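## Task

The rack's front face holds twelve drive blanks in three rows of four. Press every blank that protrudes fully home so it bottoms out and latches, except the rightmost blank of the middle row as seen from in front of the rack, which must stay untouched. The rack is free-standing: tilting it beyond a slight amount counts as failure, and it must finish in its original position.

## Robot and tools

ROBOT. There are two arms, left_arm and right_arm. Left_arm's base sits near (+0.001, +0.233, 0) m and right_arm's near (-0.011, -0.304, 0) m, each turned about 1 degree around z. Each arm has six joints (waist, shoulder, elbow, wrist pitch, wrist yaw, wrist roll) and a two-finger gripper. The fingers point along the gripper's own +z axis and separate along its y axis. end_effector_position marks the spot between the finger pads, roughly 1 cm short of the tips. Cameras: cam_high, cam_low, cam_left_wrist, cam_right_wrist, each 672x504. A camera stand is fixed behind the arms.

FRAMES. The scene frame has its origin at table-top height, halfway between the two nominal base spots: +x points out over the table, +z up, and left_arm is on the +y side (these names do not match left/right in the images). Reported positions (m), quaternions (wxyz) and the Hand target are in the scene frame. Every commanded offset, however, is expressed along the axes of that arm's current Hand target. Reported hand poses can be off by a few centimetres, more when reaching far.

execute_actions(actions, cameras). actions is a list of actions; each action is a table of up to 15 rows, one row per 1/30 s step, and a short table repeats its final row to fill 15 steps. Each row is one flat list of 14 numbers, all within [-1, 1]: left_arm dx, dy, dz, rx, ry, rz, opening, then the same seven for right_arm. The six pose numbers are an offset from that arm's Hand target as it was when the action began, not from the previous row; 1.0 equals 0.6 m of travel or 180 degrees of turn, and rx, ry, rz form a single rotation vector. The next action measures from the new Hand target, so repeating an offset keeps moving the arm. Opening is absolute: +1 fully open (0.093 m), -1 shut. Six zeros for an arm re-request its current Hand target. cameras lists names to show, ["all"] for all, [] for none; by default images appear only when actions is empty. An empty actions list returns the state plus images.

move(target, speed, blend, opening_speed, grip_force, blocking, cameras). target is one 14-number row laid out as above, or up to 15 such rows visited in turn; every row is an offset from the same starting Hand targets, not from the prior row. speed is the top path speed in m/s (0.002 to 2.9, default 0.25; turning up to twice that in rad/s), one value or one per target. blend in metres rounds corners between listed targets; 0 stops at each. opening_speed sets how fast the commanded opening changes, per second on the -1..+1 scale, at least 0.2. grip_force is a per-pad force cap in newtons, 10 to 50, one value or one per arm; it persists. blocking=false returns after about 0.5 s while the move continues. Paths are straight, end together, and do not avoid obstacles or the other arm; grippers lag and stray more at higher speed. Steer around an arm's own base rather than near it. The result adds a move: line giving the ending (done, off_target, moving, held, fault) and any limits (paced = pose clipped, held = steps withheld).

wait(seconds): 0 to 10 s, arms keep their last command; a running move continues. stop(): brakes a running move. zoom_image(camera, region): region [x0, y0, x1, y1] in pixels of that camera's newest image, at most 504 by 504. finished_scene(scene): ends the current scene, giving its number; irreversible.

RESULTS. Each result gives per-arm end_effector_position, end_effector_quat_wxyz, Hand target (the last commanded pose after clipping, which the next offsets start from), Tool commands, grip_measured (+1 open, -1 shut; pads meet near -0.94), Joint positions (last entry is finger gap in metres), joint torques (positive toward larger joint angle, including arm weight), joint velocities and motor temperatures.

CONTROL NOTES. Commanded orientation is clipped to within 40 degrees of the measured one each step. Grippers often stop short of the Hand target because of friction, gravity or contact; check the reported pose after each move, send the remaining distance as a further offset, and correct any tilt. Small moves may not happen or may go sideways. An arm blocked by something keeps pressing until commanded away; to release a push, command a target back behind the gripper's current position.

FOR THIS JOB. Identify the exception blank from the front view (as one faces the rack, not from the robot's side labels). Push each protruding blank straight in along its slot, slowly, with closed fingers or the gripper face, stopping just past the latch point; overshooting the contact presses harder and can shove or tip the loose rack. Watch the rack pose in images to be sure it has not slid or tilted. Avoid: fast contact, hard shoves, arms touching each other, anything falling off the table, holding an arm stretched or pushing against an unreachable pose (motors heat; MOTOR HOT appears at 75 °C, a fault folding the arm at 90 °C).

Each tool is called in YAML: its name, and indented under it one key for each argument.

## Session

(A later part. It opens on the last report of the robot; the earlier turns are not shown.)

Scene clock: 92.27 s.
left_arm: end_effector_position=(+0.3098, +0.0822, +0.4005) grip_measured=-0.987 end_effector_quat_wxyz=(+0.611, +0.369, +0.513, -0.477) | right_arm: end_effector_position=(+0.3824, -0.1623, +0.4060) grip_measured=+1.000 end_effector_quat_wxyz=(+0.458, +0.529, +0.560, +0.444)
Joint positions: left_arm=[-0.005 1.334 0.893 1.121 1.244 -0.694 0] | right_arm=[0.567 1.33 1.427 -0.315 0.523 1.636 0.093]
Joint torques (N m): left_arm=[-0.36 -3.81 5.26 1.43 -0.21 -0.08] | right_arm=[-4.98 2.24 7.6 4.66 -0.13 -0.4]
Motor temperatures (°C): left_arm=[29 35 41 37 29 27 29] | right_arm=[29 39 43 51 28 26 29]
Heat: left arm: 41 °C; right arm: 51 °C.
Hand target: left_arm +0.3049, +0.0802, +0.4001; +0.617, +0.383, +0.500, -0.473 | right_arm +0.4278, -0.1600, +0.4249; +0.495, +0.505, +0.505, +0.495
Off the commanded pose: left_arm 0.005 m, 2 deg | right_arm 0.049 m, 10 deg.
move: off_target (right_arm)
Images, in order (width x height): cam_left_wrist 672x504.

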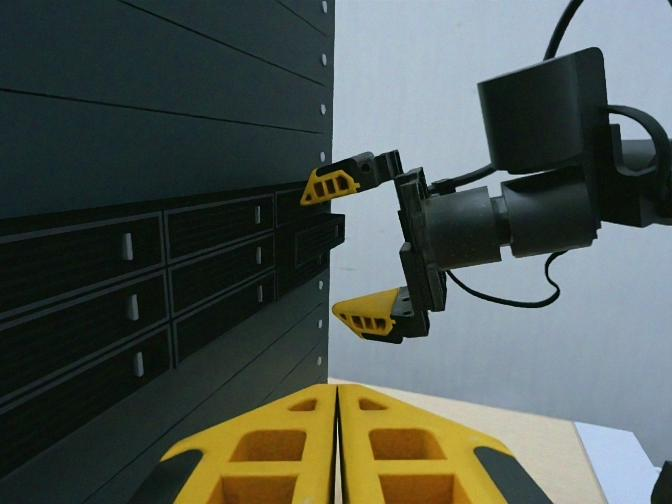

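move:
  target: [0,0,0,0,0,0,-1,0,0.01,-0.18,0.05,0,0,1]
  speed: 0.15
  cameras: ["cam_left_wrist","cam_right_wrist"]

zoom_image:
  camera: "cam_right_wrist"
  region: [120, 240, 440, 480]

zoom_image:
  camera: "cam_right_wrist"
  region: [130, 0, 450, 240]

zoom_image:
  camera: "cam_left_wrist"
  region: [240, 160, 360, 310]

Scene clock: 95.43 s.
left_arm: end_effector_position=(+0.3098, +0.0822, +0.4005) grip_measured=-0.987 end_effector_quat_wxyz=(+0.611, +0.369, +0.513, -0.477) | right_arm: end_effector_position=(+0.3248, -0.1532, +0.4244) grip_measured=+1.000 end_effector_quat_wxyz=(+0.451, +0.533, +0.551, +0.456)
Joint positions: left_arm=[-0.005 1.334 0.893 1.121 1.244 -0.694 0] | right_arm=[0.731 1.207 1.421 -0.442 0.677 1.704 0.093]
Joint torques (N m): left_arm=[-0.36 -3.79 5.23 1.44 -0.2 -0.07] | right_arm=[0.73 -3.82 11.51 1.64 0.25 0.22]
Heat: left arm: 41 °C; right arm: 52 °C.
Hand target: left_arm +0.3049, +0.0802, +0.4001; +0.617, +0.383, +0.500, -0.473 | right_arm +0.3199, -0.1600, +0.4330; +0.454, +0.542, +0.542, +0.454
Off the commanded pose: left_arm 0.005 m, 2 deg | right_arm 0.012 m, 2 deg.
move: off_target (right_arm)
Images, in order (width x height): cam_left_wrist 672x504, cam_right_wrist 672x504.

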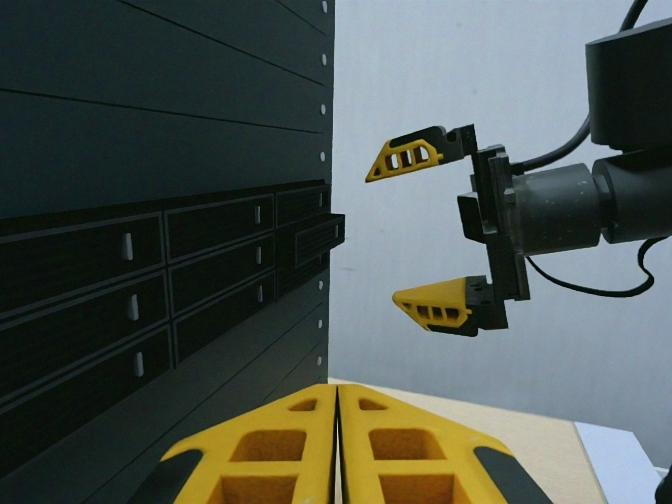

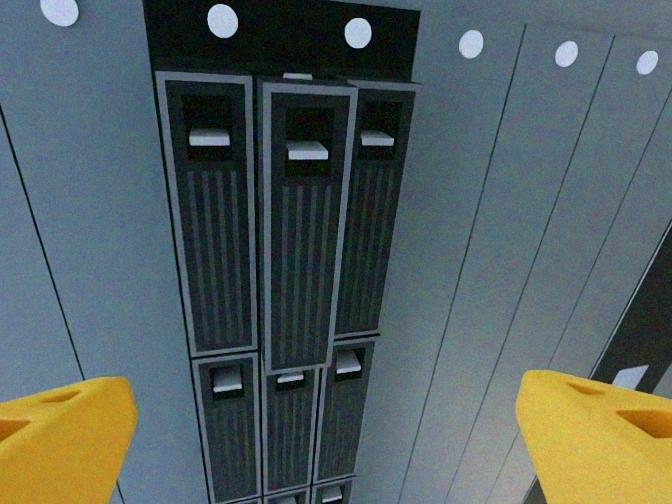

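Scaled by 1.575 from the camera's 672x504 image, which has a finer 960x720 frame.

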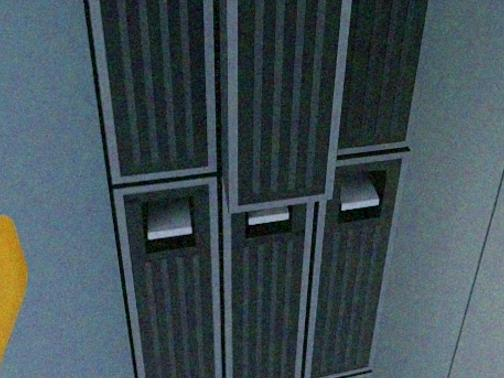

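Scaled by 1.575 from the camera's 672x504 image, which has a finer 960x720 frame.

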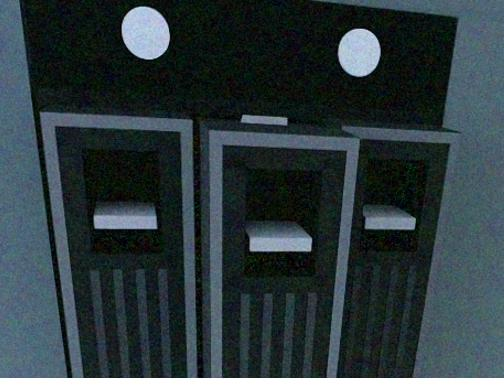

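Scaled by 3.360 from the camera's 672x504 image, which has a finer 960x720 frame.

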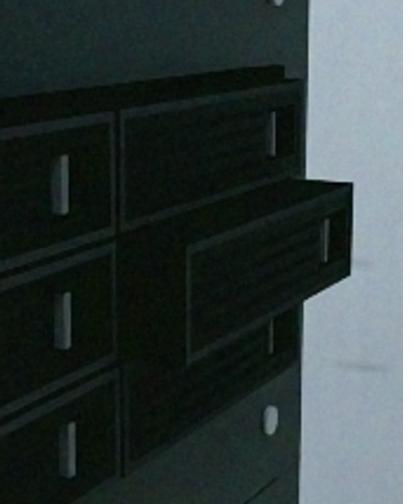

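move:
  target: [0,0,0,0,0,0,-1,0,0.0295,0.071,-0.0556,0,0,1]
  speed: 0.12
  cameras: ["cam_left_wrist","cam_right_wrist"]

zoom_image:
  camera: "cam_left_wrist"
  region: [200, 120, 500, 345]

Scene clock: 100.80 s.
left_arm: end_effector_position=(+0.3098, +0.0822, +0.4005) grip_measured=-0.987 end_effector_quat_wxyz=(+0.611, +0.369, +0.513, -0.477) | right_arm: end_effector_position=(+0.3610, -0.1609, +0.4438) grip_measured=+1.000 end_effector_quat_wxyz=(+0.492, +0.506, +0.502, +0.500)
Joint positions: left_arm=[-0.005 1.334 0.893 1.121 1.244 -0.694 0] | right_arm=[0.628 1.25 1.35 -0.122 0.605 1.595 0.093]
Joint torques (N m): left_arm=[-0.35 -3.81 5.23 1.44 -0.2 -0.08] | right_arm=[-0.9 -3.23 7.05 2.51 -0.06 -0.22]
Heat: left arm: 41 °C; right arm: 51 °C.
Hand target: left_arm +0.3049, +0.0802, +0.4001; +0.617, +0.383, +0.500, -0.473 | right_arm +0.3650, -0.1600, +0.4430; +0.499, +0.501, +0.501, +0.499
Off the commanded pose: left_arm 0.005 m, 2 deg | right_arm 0.004 m, 1 deg.
move: done
Images, in order (width x height): cam_left_wrist 672x504, cam_right_wrist 672x504.

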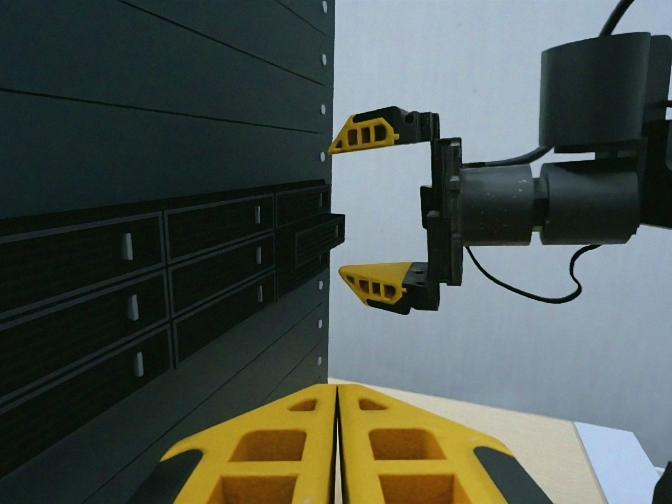

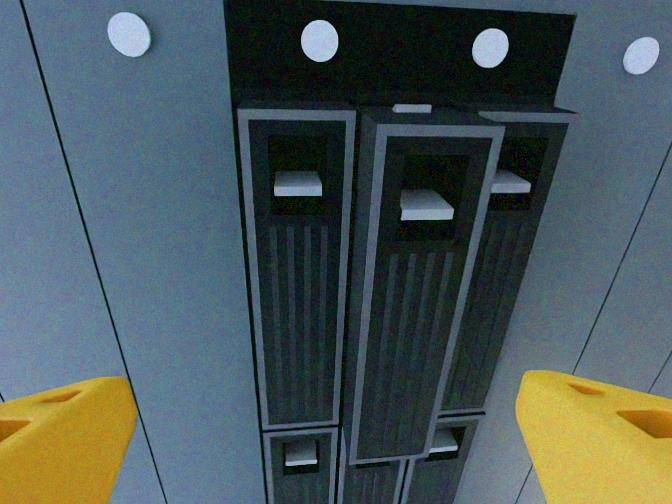

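Scaled by 1.680 from the camera's 672x504 image, which has a finer 960x720 frame.

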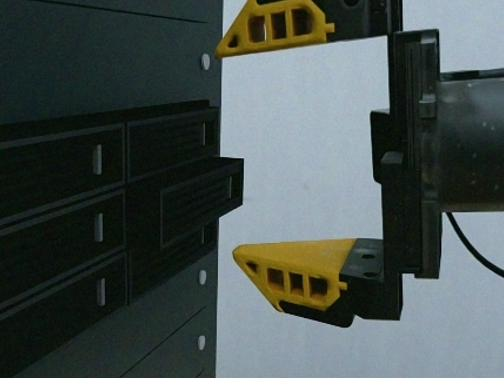

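move:
  target: [0,0,0,0,0,0,-1,0,-0.025,0.013,0,0,0,1]
  speed: 0.1
  cameras: ["cam_left_wrist"]

zoom_image:
  camera: "cam_left_wrist"
  region: [200, 120, 500, 345]

Scene clock: 104.10 s.
left_arm: end_effector_position=(+0.3098, +0.0822, +0.4005) grip_measured=-0.987 end_effector_quat_wxyz=(+0.611, +0.369, +0.513, -0.477) | right_arm: end_effector_position=(+0.3688, -0.1607, +0.4288) grip_measured=+1.000 end_effector_quat_wxyz=(+0.492, +0.507, +0.502, +0.500)
Joint positions: left_arm=[-0.005 1.334 0.893 1.121 1.244 -0.694 0] | right_arm=[0.611 1.256 1.292 -0.057 0.588 1.595 0.093]
Joint torques (N m): left_arm=[-0.38 -3.77 5.23 1.43 -0.21 -0.07] | right_arm=[-0.88 -3.3 7.32 2.52 -0.06 -0.22]
Heat: left arm: 41 °C; right arm: 51 °C.
Hand target: left_arm +0.3049, +0.0802, +0.4001; +0.617, +0.383, +0.500, -0.473 | right_arm +0.3727, -0.1600, +0.4279; +0.499, +0.501, +0.501, +0.499
Off the commanded pose: left_arm 0.005 m, 2 deg | right_arm 0.004 m, 1 deg.
move: done
Images, in order (width x height): cam_left_wrist 672x504.

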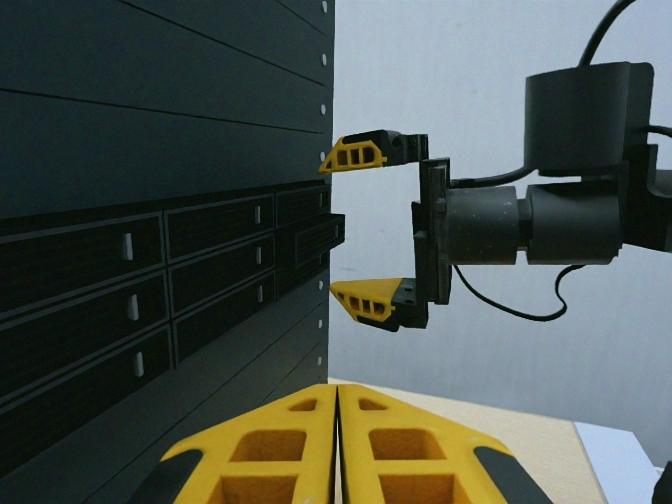

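Scaled by 1.680 from the camera's 672x504 image, which has a finer 960x720 frame.

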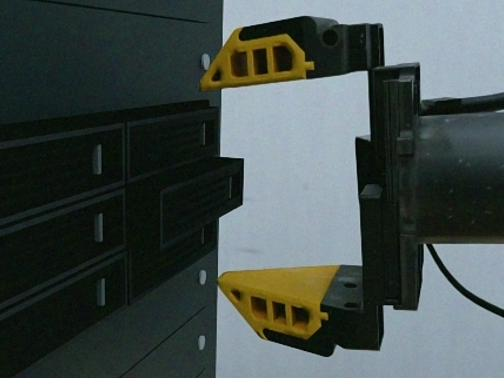

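move:
  target: [0,0,0,0,0,0,-1,0,-0.02,0.033,0,0,0,1]
  speed: 0.1
  cameras: ["cam_left_wrist"]

zoom_image:
  camera: "cam_left_wrist"
  region: [200, 120, 500, 345]

Scene clock: 105.93 s.
left_arm: end_effector_position=(+0.3098, +0.0822, +0.4005) grip_measured=-0.987 end_effector_quat_wxyz=(+0.611, +0.369, +0.513, -0.477) | right_arm: end_effector_position=(+0.3851, -0.1590, +0.4173) grip_measured=+1.000 end_effector_quat_wxyz=(+0.491, +0.507, +0.503, +0.498)
Joint positions: left_arm=[-0.005 1.334 0.893 1.121 1.244 -0.694 0] | right_arm=[0.584 1.3 1.28 -0.005 0.562 1.595 0.093]
Joint torques (N m): left_arm=[-0.35 -3.79 5.24 1.44 -0.21 -0.08] | right_arm=[-1.17 -3.23 7.45 2.65 -0.14 -0.21]
Heat: left arm: 41 °C; right arm: 51 °C.
Hand target: left_arm +0.3049, +0.0802, +0.4001; +0.617, +0.383, +0.500, -0.473 | right_arm +0.3925, -0.1600, +0.4159; +0.499, +0.501, +0.501, +0.499
Off the commanded pose: left_arm 0.005 m, 2 deg | right_arm 0.008 m, 1 deg.
move: done
Images, in order (width x height): cam_left_wrist 672x504.

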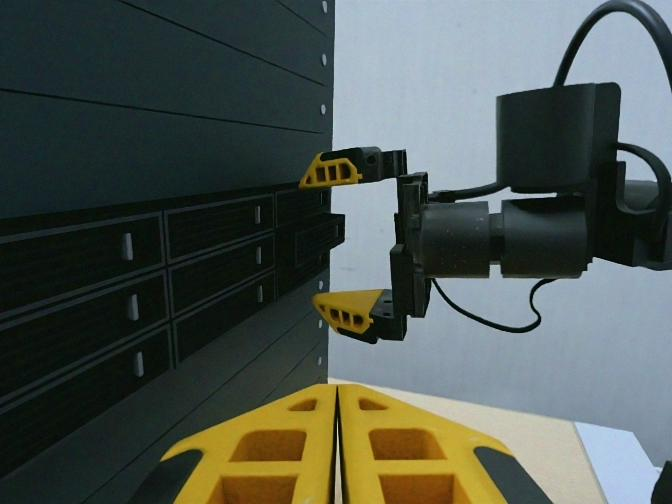

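Scaled by 1.680 from the camera's 672x504 image, which has a finer 960x720 frame.

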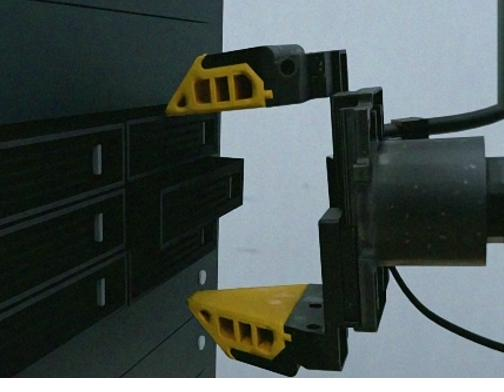

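move:
  target:
    - [0,0,0,0,0,0,-1,0,0,-0.004,-0.033,0,0,1]
    - [0,0,0,0,0,0,-1,0,0,-0.004,-0.033,0,0,-0.6]
  speed: 0.1
  grip_force: 35
  opening_speed: 0.6
  cameras: ["cam_left_wrist","cam_right_wrist"]

zoom_image:
  camera: "cam_left_wrist"
  region: [200, 120, 500, 345]

Scene clock: 114.13 s.
left_arm: end_effector_position=(+0.3098, +0.0822, +0.4005) grip_measured=-0.987 end_effector_quat_wxyz=(+0.611, +0.369, +0.513, -0.477) | right_arm: end_effector_position=(+0.3873, -0.1555, +0.4199) grip_measured=-0.460 end_effector_quat_wxyz=(+0.516, +0.475, +0.470, +0.537)
Joint positions: left_arm=[-0.005 1.334 0.893 1.121 1.244 -0.694 0] | right_arm=[0.582 1.297 1.156 0.268 0.545 1.53 0.023]
Joint torques (N m): left_arm=[-0.38 -3.78 5.24 1.43 -0.2 -0.08] | right_arm=[-0.9 -4.55 8.18 2.11 -0.09 -0.2]
Heat: left arm: 41 °C; right arm: 51 °C.
Hand target: left_arm +0.3049, +0.0802, +0.4001; +0.617, +0.383, +0.500, -0.473 | right_arm +0.3901, -0.1600, +0.4159; +0.525, +0.474, +0.474, +0.525
Off the commanded pose: left_arm 0.005 m, 2 deg | right_arm 0.007 m, 2 deg.
grip_force (N): 35, 35
move: done
Images, in order (width x height): cam_left_wrist 672x504, cam_right_wrist 672x504.

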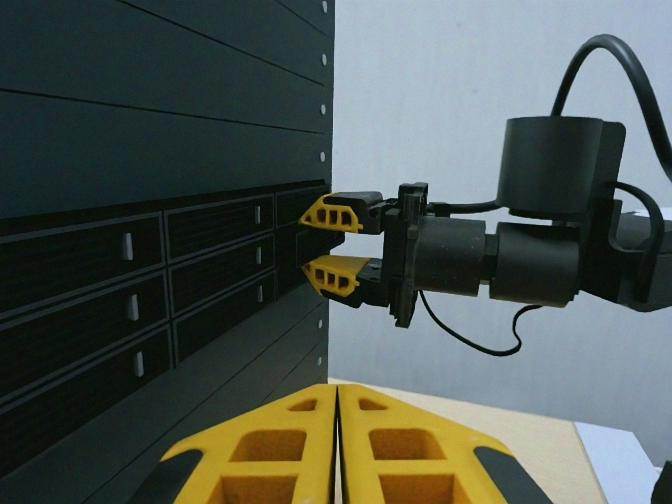

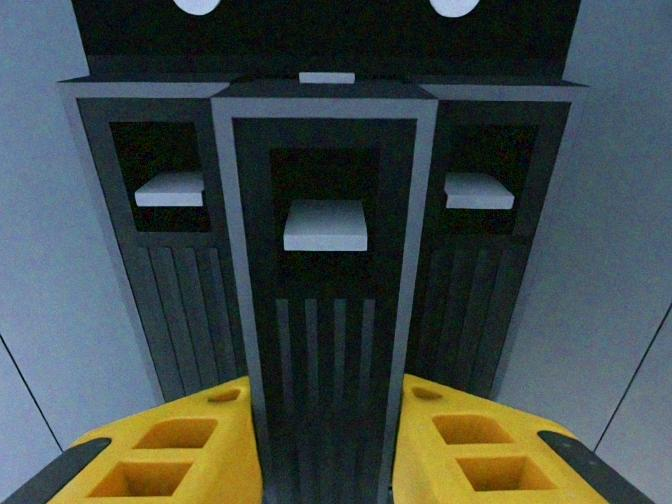

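Scaled by 1.680 from the camera's 672x504 image, which has a finer 960x720 frame.

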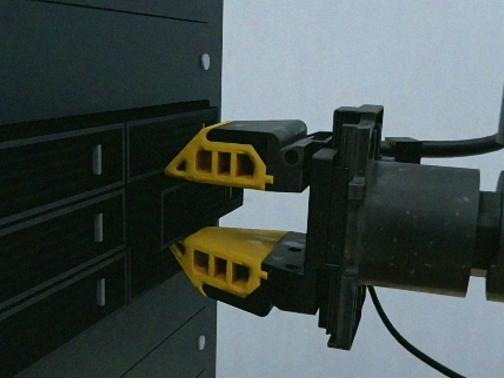

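move:
  target: [0,0,0,0,0,0,-1,0,0.004,-0.03,0,0,0,-0.6]
  speed: 0.05
  cameras: ["cam_left_wrist","cam_right_wrist"]

zoom_image:
  camera: "cam_left_wrist"
  region: [200, 120, 500, 345]

Scene clock: 115.63 s.
left_arm: end_effector_position=(+0.3098, +0.0822, +0.4005) grip_measured=-0.987 end_effector_quat_wxyz=(+0.611, +0.369, +0.513, -0.477) | right_arm: end_effector_position=(+0.3813, -0.1563, +0.4199) grip_measured=-0.463 end_effector_quat_wxyz=(+0.514, +0.473, +0.470, +0.540)
Joint positions: left_arm=[-0.005 1.334 0.893 1.121 1.244 -0.694 0] | right_arm=[0.588 1.274 1.136 0.269 0.545 1.53 0.023]
Joint torques (N m): left_arm=[-0.36 -3.79 5.22 1.43 -0.21 -0.08] | right_arm=[1.29 -7.61 6.42 1.93 0.23 -0.26]
Heat: left arm: 41 °C; right arm: 51 °C.
Hand target: left_arm +0.3049, +0.0802, +0.4001; +0.617, +0.383, +0.500, -0.473 | right_arm +0.3719, -0.1600, +0.4165; +0.525, +0.474, +0.474, +0.525
Off the commanded pose: left_arm 0.005 m, 2 deg | right_arm 0.011 m, 2 deg.
grip_force (N): 35, 35
move: off_target (right_arm)
Images, in order (width x height): cam_left_wrist 672x504, cam_right_wrist 672x504.

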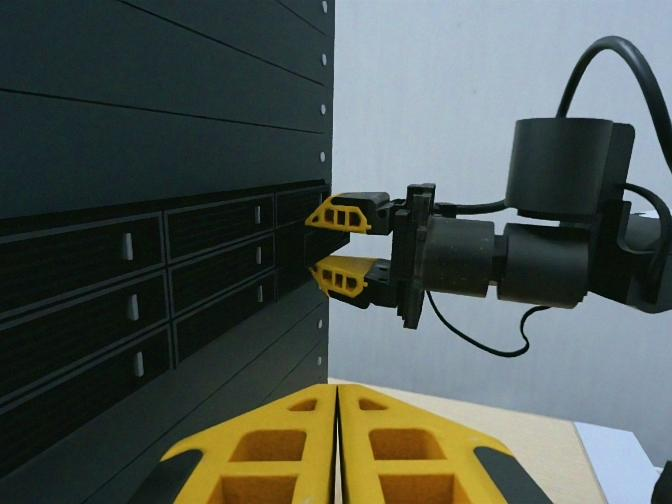

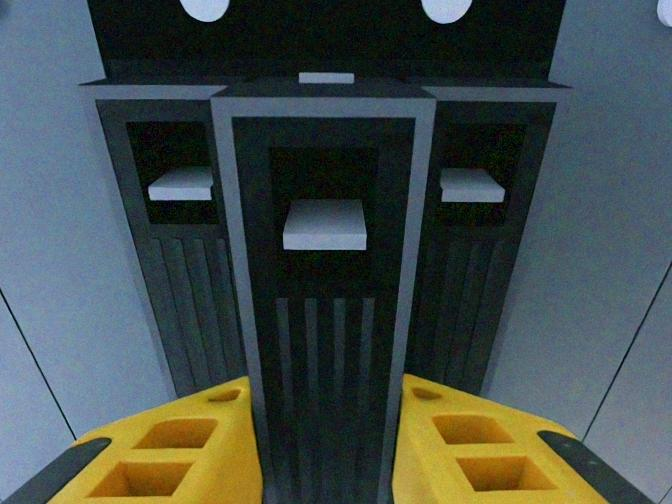

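Scaled by 1.680 from the camera's 672x504 image, which has a finer 960x720 frame.

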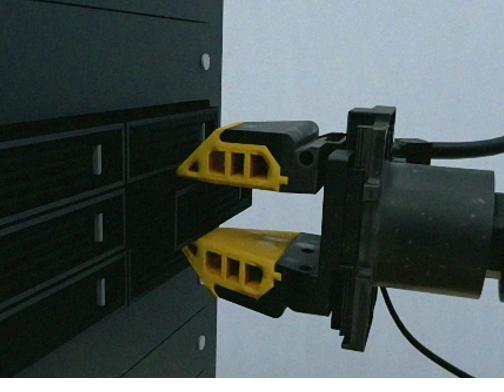

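move:
  target: [0,0,0,0,0,0,-1,0,0.001,-0.0217,0,0,0,-0.6]
  speed: 0.05
  cameras: ["cam_left_wrist"]

zoom_image:
  camera: "cam_left_wrist"
  region: [200, 120, 500, 345]

Scene clock: 117.33 s.
left_arm: end_effector_position=(+0.3098, +0.0822, +0.4005) grip_measured=-0.987 end_effector_quat_wxyz=(+0.611, +0.369, +0.513, -0.477) | right_arm: end_effector_position=(+0.3709, -0.1564, +0.4198) grip_measured=-0.463 end_effector_quat_wxyz=(+0.515, +0.473, +0.468, +0.541)
Joint positions: left_arm=[-0.005 1.334 0.893 1.121 1.244 -0.694 0] | right_arm=[0.61 1.241 1.108 0.269 0.566 1.527 0.023]
Joint torques (N m): left_arm=[-0.35 -3.81 5.24 1.44 -0.21 -0.08] | right_arm=[1.88 -7.98 6.23 1.83 0.29 -0.29]
Heat: left arm: 41 °C; right arm: 50 °C.
Hand target: left_arm +0.3049, +0.0802, +0.4001; +0.617, +0.383, +0.500, -0.473 | right_arm +0.3589, -0.1600, +0.4158; +0.525, +0.474, +0.474, +0.525
Off the commanded pose: left_arm 0.005 m, 2 deg | right_arm 0.013 m, 2 deg.
grip_force (N): 35, 35
move: off_target (right_arm)
Images, in order (width x height): cam_left_wrist 672x504.

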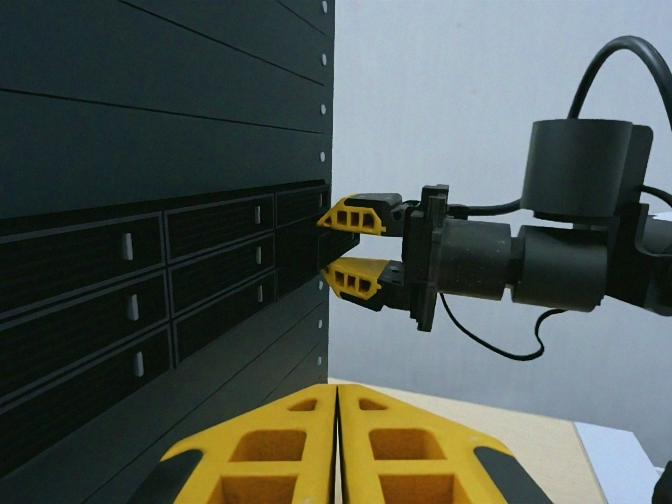

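Scaled by 1.680 from the camera's 672x504 image, which has a finer 960x720 frame.

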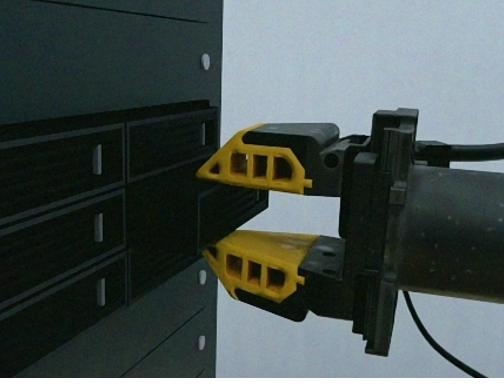

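zoom_image:
  camera: "cam_left_wrist"
  region: [220, 150, 400, 285]

Scaled by 2.800 from the camera's 672x504 image, which has a finer 960x720 frame.

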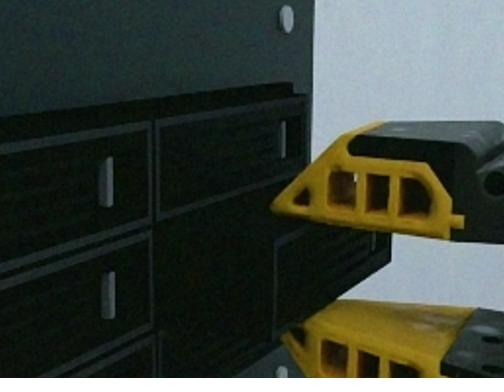

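move:
  target: [0,0,0,0,0,0,-1,0,0.0005,-0.007,0,0,0,-0.6]
  speed: 0.05
  cameras: ["cam_left_wrist"]

zoom_image:
  camera: "cam_left_wrist"
  region: [220, 150, 400, 285]

Scene clock: 119.27 s.
left_arm: end_effector_position=(+0.3098, +0.0822, +0.4005) grip_measured=-0.987 end_effector_quat_wxyz=(+0.611, +0.369, +0.513, -0.477) | right_arm: end_effector_position=(+0.3675, -0.1564, +0.4195) grip_measured=-0.463 end_effector_quat_wxyz=(+0.515, +0.473, +0.468, +0.541)
Joint positions: left_arm=[-0.005 1.334 0.893 1.121 1.244 -0.694 0] | right_arm=[0.617 1.23 1.099 0.269 0.574 1.526 0.023]
Joint torques (N m): left_arm=[-0.36 -3.81 5.24 1.44 -0.2 -0.08] | right_arm=[2.07 -8.14 6.17 1.79 0.3 -0.3]
Heat: left arm: 41 °C; right arm: 50 °C.
Hand target: left_arm +0.3049, +0.0802, +0.4001; +0.617, +0.383, +0.500, -0.473 | right_arm +0.3547, -0.1600, +0.4156; +0.525, +0.474, +0.474, +0.525
Off the commanded pose: left_arm 0.005 m, 2 deg | right_arm 0.014 m, 2 deg.
grip_force (N): 35, 35
move: off_target (right_arm)
Images, in order (width x height): cam_left_wrist 672x504.

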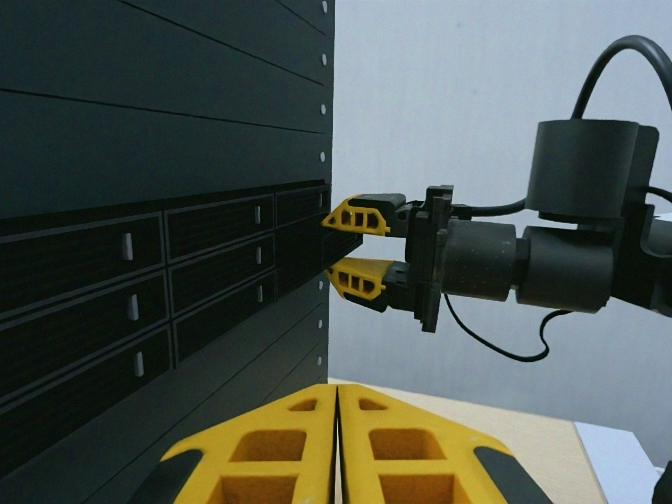

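Scaled by 2.800 from the camera's 672x504 image, which has a finer 960x720 frame.

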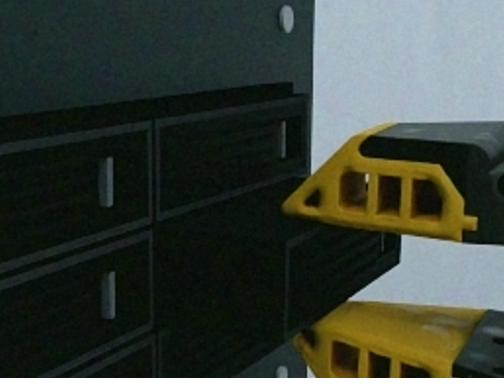

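move:
  target:
    - [0,0,0,0,0,0,-1,0,0,0.01,0,0,0,-0.6]
    - [0,0,0,0,0,0,-1,0,0,0.01,0,0,0,1]
  speed: 0.05
  grip_force: 50
  cameras: ["cam_left_wrist","cam_right_wrist"]

zoom_image:
  camera: "cam_left_wrist"
  region: [220, 150, 400, 285]

Scene clock: 122.37 s.
left_arm: end_effector_position=(+0.3098, +0.0822, +0.4005) grip_measured=-0.987 end_effector_quat_wxyz=(+0.611, +0.369, +0.513, -0.477) | right_arm: end_effector_position=(+0.3660, -0.1558, +0.4199) grip_measured=+1.000 end_effector_quat_wxyz=(+0.516, +0.474, +0.467, +0.540)
Joint positions: left_arm=[-0.005 1.334 0.893 1.121 1.244 -0.694 0] | right_arm=[0.625 1.228 1.099 0.269 0.586 1.523 0.093]
Joint torques (N m): left_arm=[-0.38 -3.79 5.24 1.43 -0.21 -0.07] | right_arm=[0.83 -6.28 7.47 1.82 0.09 -0.23]
Heat: left arm: 41 °C; right arm: 50 °C.
Hand target: left_arm +0.3049, +0.0802, +0.4001; +0.617, +0.383, +0.500, -0.473 | right_arm +0.3607, -0.1600, +0.4162; +0.525, +0.474, +0.474, +0.525
Off the commanded pose: left_arm 0.005 m, 2 deg | right_arm 0.008 m, 2 deg.
move: done
Images, in order (width x height): cam_left_wrist 672x504, cam_right_wrist 672x504.

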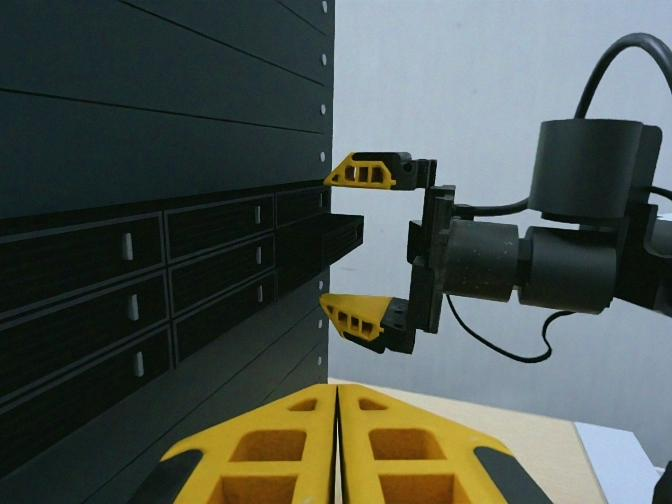

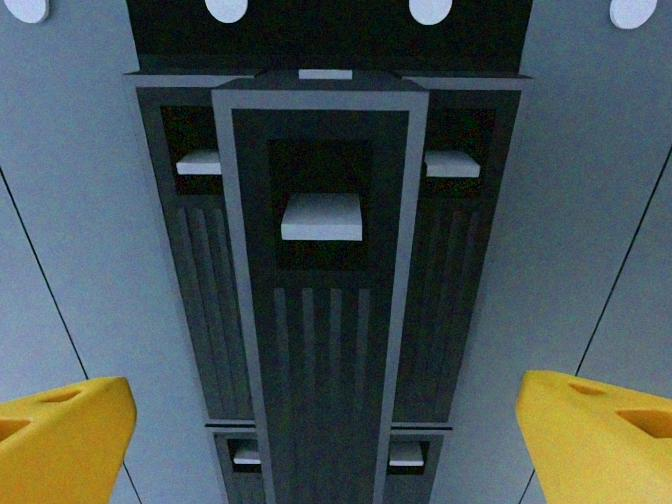

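Scaled by 2.800 from the camera's 672x504 image, which has a finer 960x720 frame.

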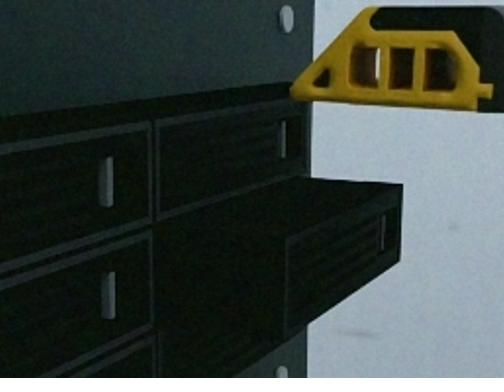

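zoom_image:
  camera: "cam_right_wrist"
  region: [120, 50, 330, 250]

zoom_image:
  camera: "cam_right_wrist"
  region: [330, 50, 540, 250]

zoom_image:
  camera: "cam_right_wrist"
  region: [180, 380, 480, 480]

Scaled by 2.400 from the camera's 672x504 image, which has a finer 960x720 frame.

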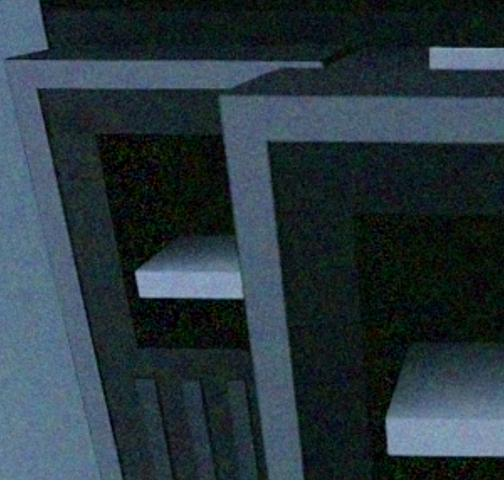

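Scaled by 2.400 from the camera's 672x504 image, which has a finer 960x720 frame.

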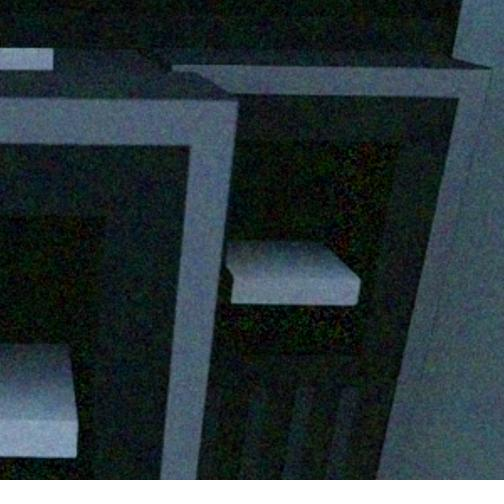

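Scaled by 1.680 from the camera's 672x504 image, which has a finer 960x720 frame.

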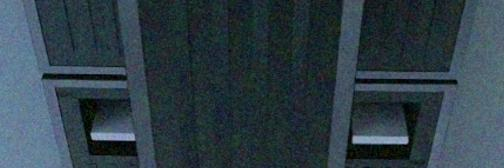

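move:
  target:
    - [0,0,0,0,0,0,-1,0,0,-0.12,0,0,0,1]
    - [0,0,0,0,0,0,-1,0.092,0.058,-0.133,0.0914,0.0914,-0.494,1]
  speed: 0.25
  blend: [0.005,0]
  cameras: ["cam_right_wrist"]

zoom_image:
  camera: "cam_right_wrist"
  region: [180, 120, 500, 360]

Scene clock: 131.80 s.
left_arm: end_effector_position=(+0.3098, +0.0822, +0.4005) grip_measured=-0.987 end_effector_quat_wxyz=(+0.611, +0.369, +0.513, -0.477) | right_arm: end_effector_position=(+0.2801, -0.1033, +0.4402) grip_measured=+1.000 end_effector_quat_wxyz=(+0.610, +0.006, +0.792, +0.014)
Joint positions: left_arm=[-0.005 1.334 0.893 1.121 1.244 -0.694 0] | right_arm=[1.015 1.348 1.714 -0.807 0.933 0.392 0.093]
Joint torques (N m): left_arm=[-0.35 -3.79 5.24 1.43 -0.2 -0.08] | right_arm=[0.73 -2.91 10.41 1.49 0.31 -0.06]
Heat: left arm: 41 °C; right arm: 49 °C.
Hand target: left_arm +0.3049, +0.0802, +0.4001; +0.617, +0.383, +0.500, -0.473 | right_arm +0.2778, -0.1048, +0.4428; +0.608, +0.000, +0.794, +0.000
Off the commanded pose: left_arm 0.005 m, 2 deg | right_arm 0.004 m, 2 deg.
move: done
Images, in order (width x height): cam_right_wrist 672x504.

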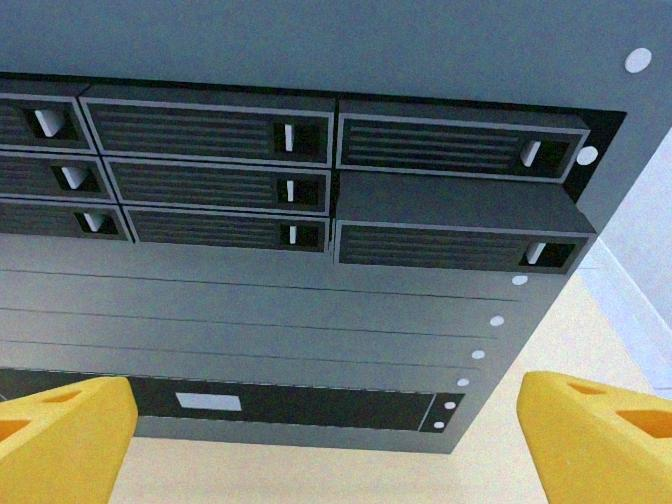

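Scaled by 1.575 from the camera's 672x504 image, which has a finer 960x720 frame.

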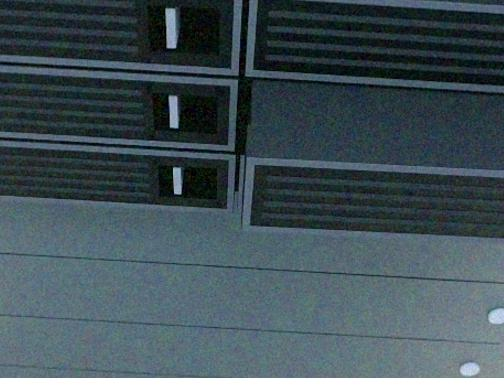

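zoom_image:
  camera: "cam_right_wrist"
  region: [260, 60, 410, 220]

zoom_image:
  camera: "cam_right_wrist"
  region: [30, 60, 180, 220]

zoom_image:
  camera: "cam_right_wrist"
  region: [520, 80, 660, 220]

Scaled by 3.150 from the camera's 672x504 image, which has a finer 960x720 frame.

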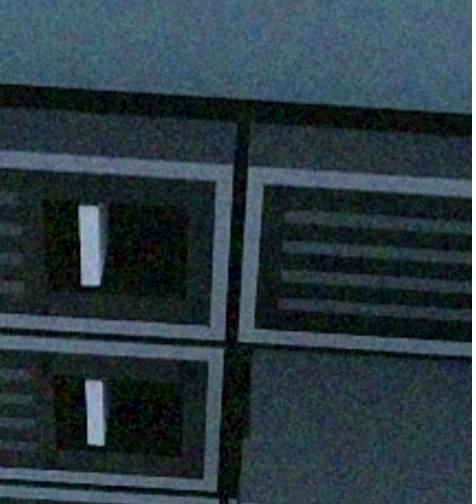

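Scaled by 3.150 from the camera's 672x504 image, which has a finer 960x720 frame.

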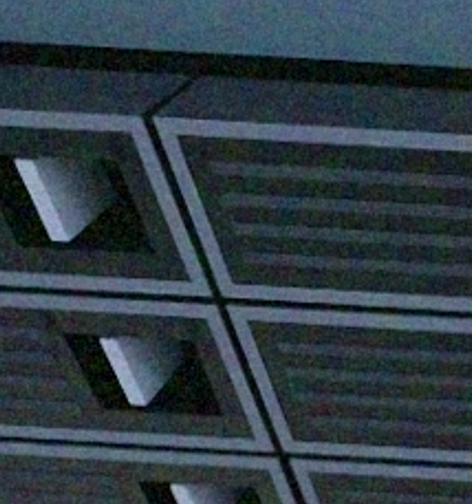

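Scaled by 3.600 from the camera's 672x504 image, which has a finer 960x720 frame.

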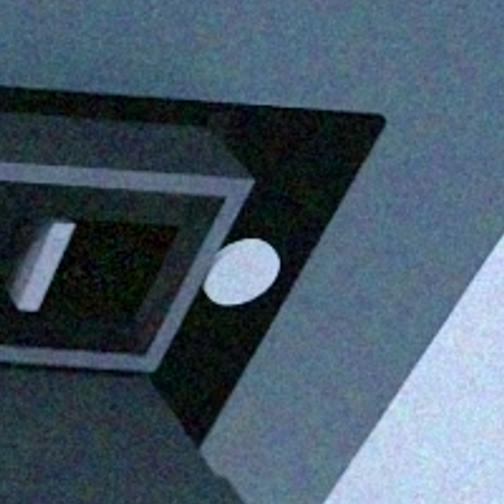

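zoom_image:
  camera: "cam_right_wrist"
  region: [70, 130, 160, 260]

zoom_image:
  camera: "cam_right_wrist"
  region: [295, 130, 375, 260]

Scaled by 3.877 from the camera's 672x504 image, which has a finer 960x720 frame.

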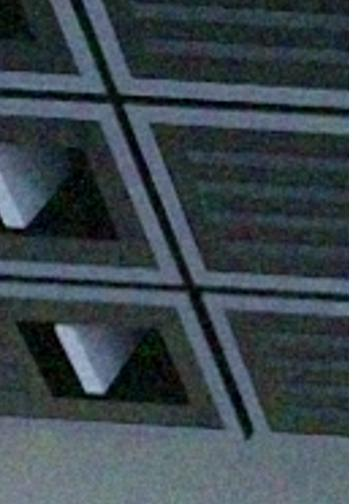

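Scaled by 3.877 from the camera's 672x504 image, which has a finer 960x720 frame.

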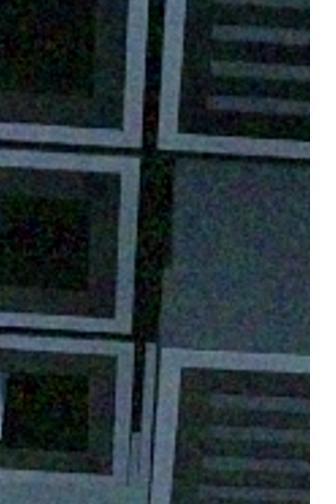

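finished_scene:
  scene: 2

The scene is finished: the task was done.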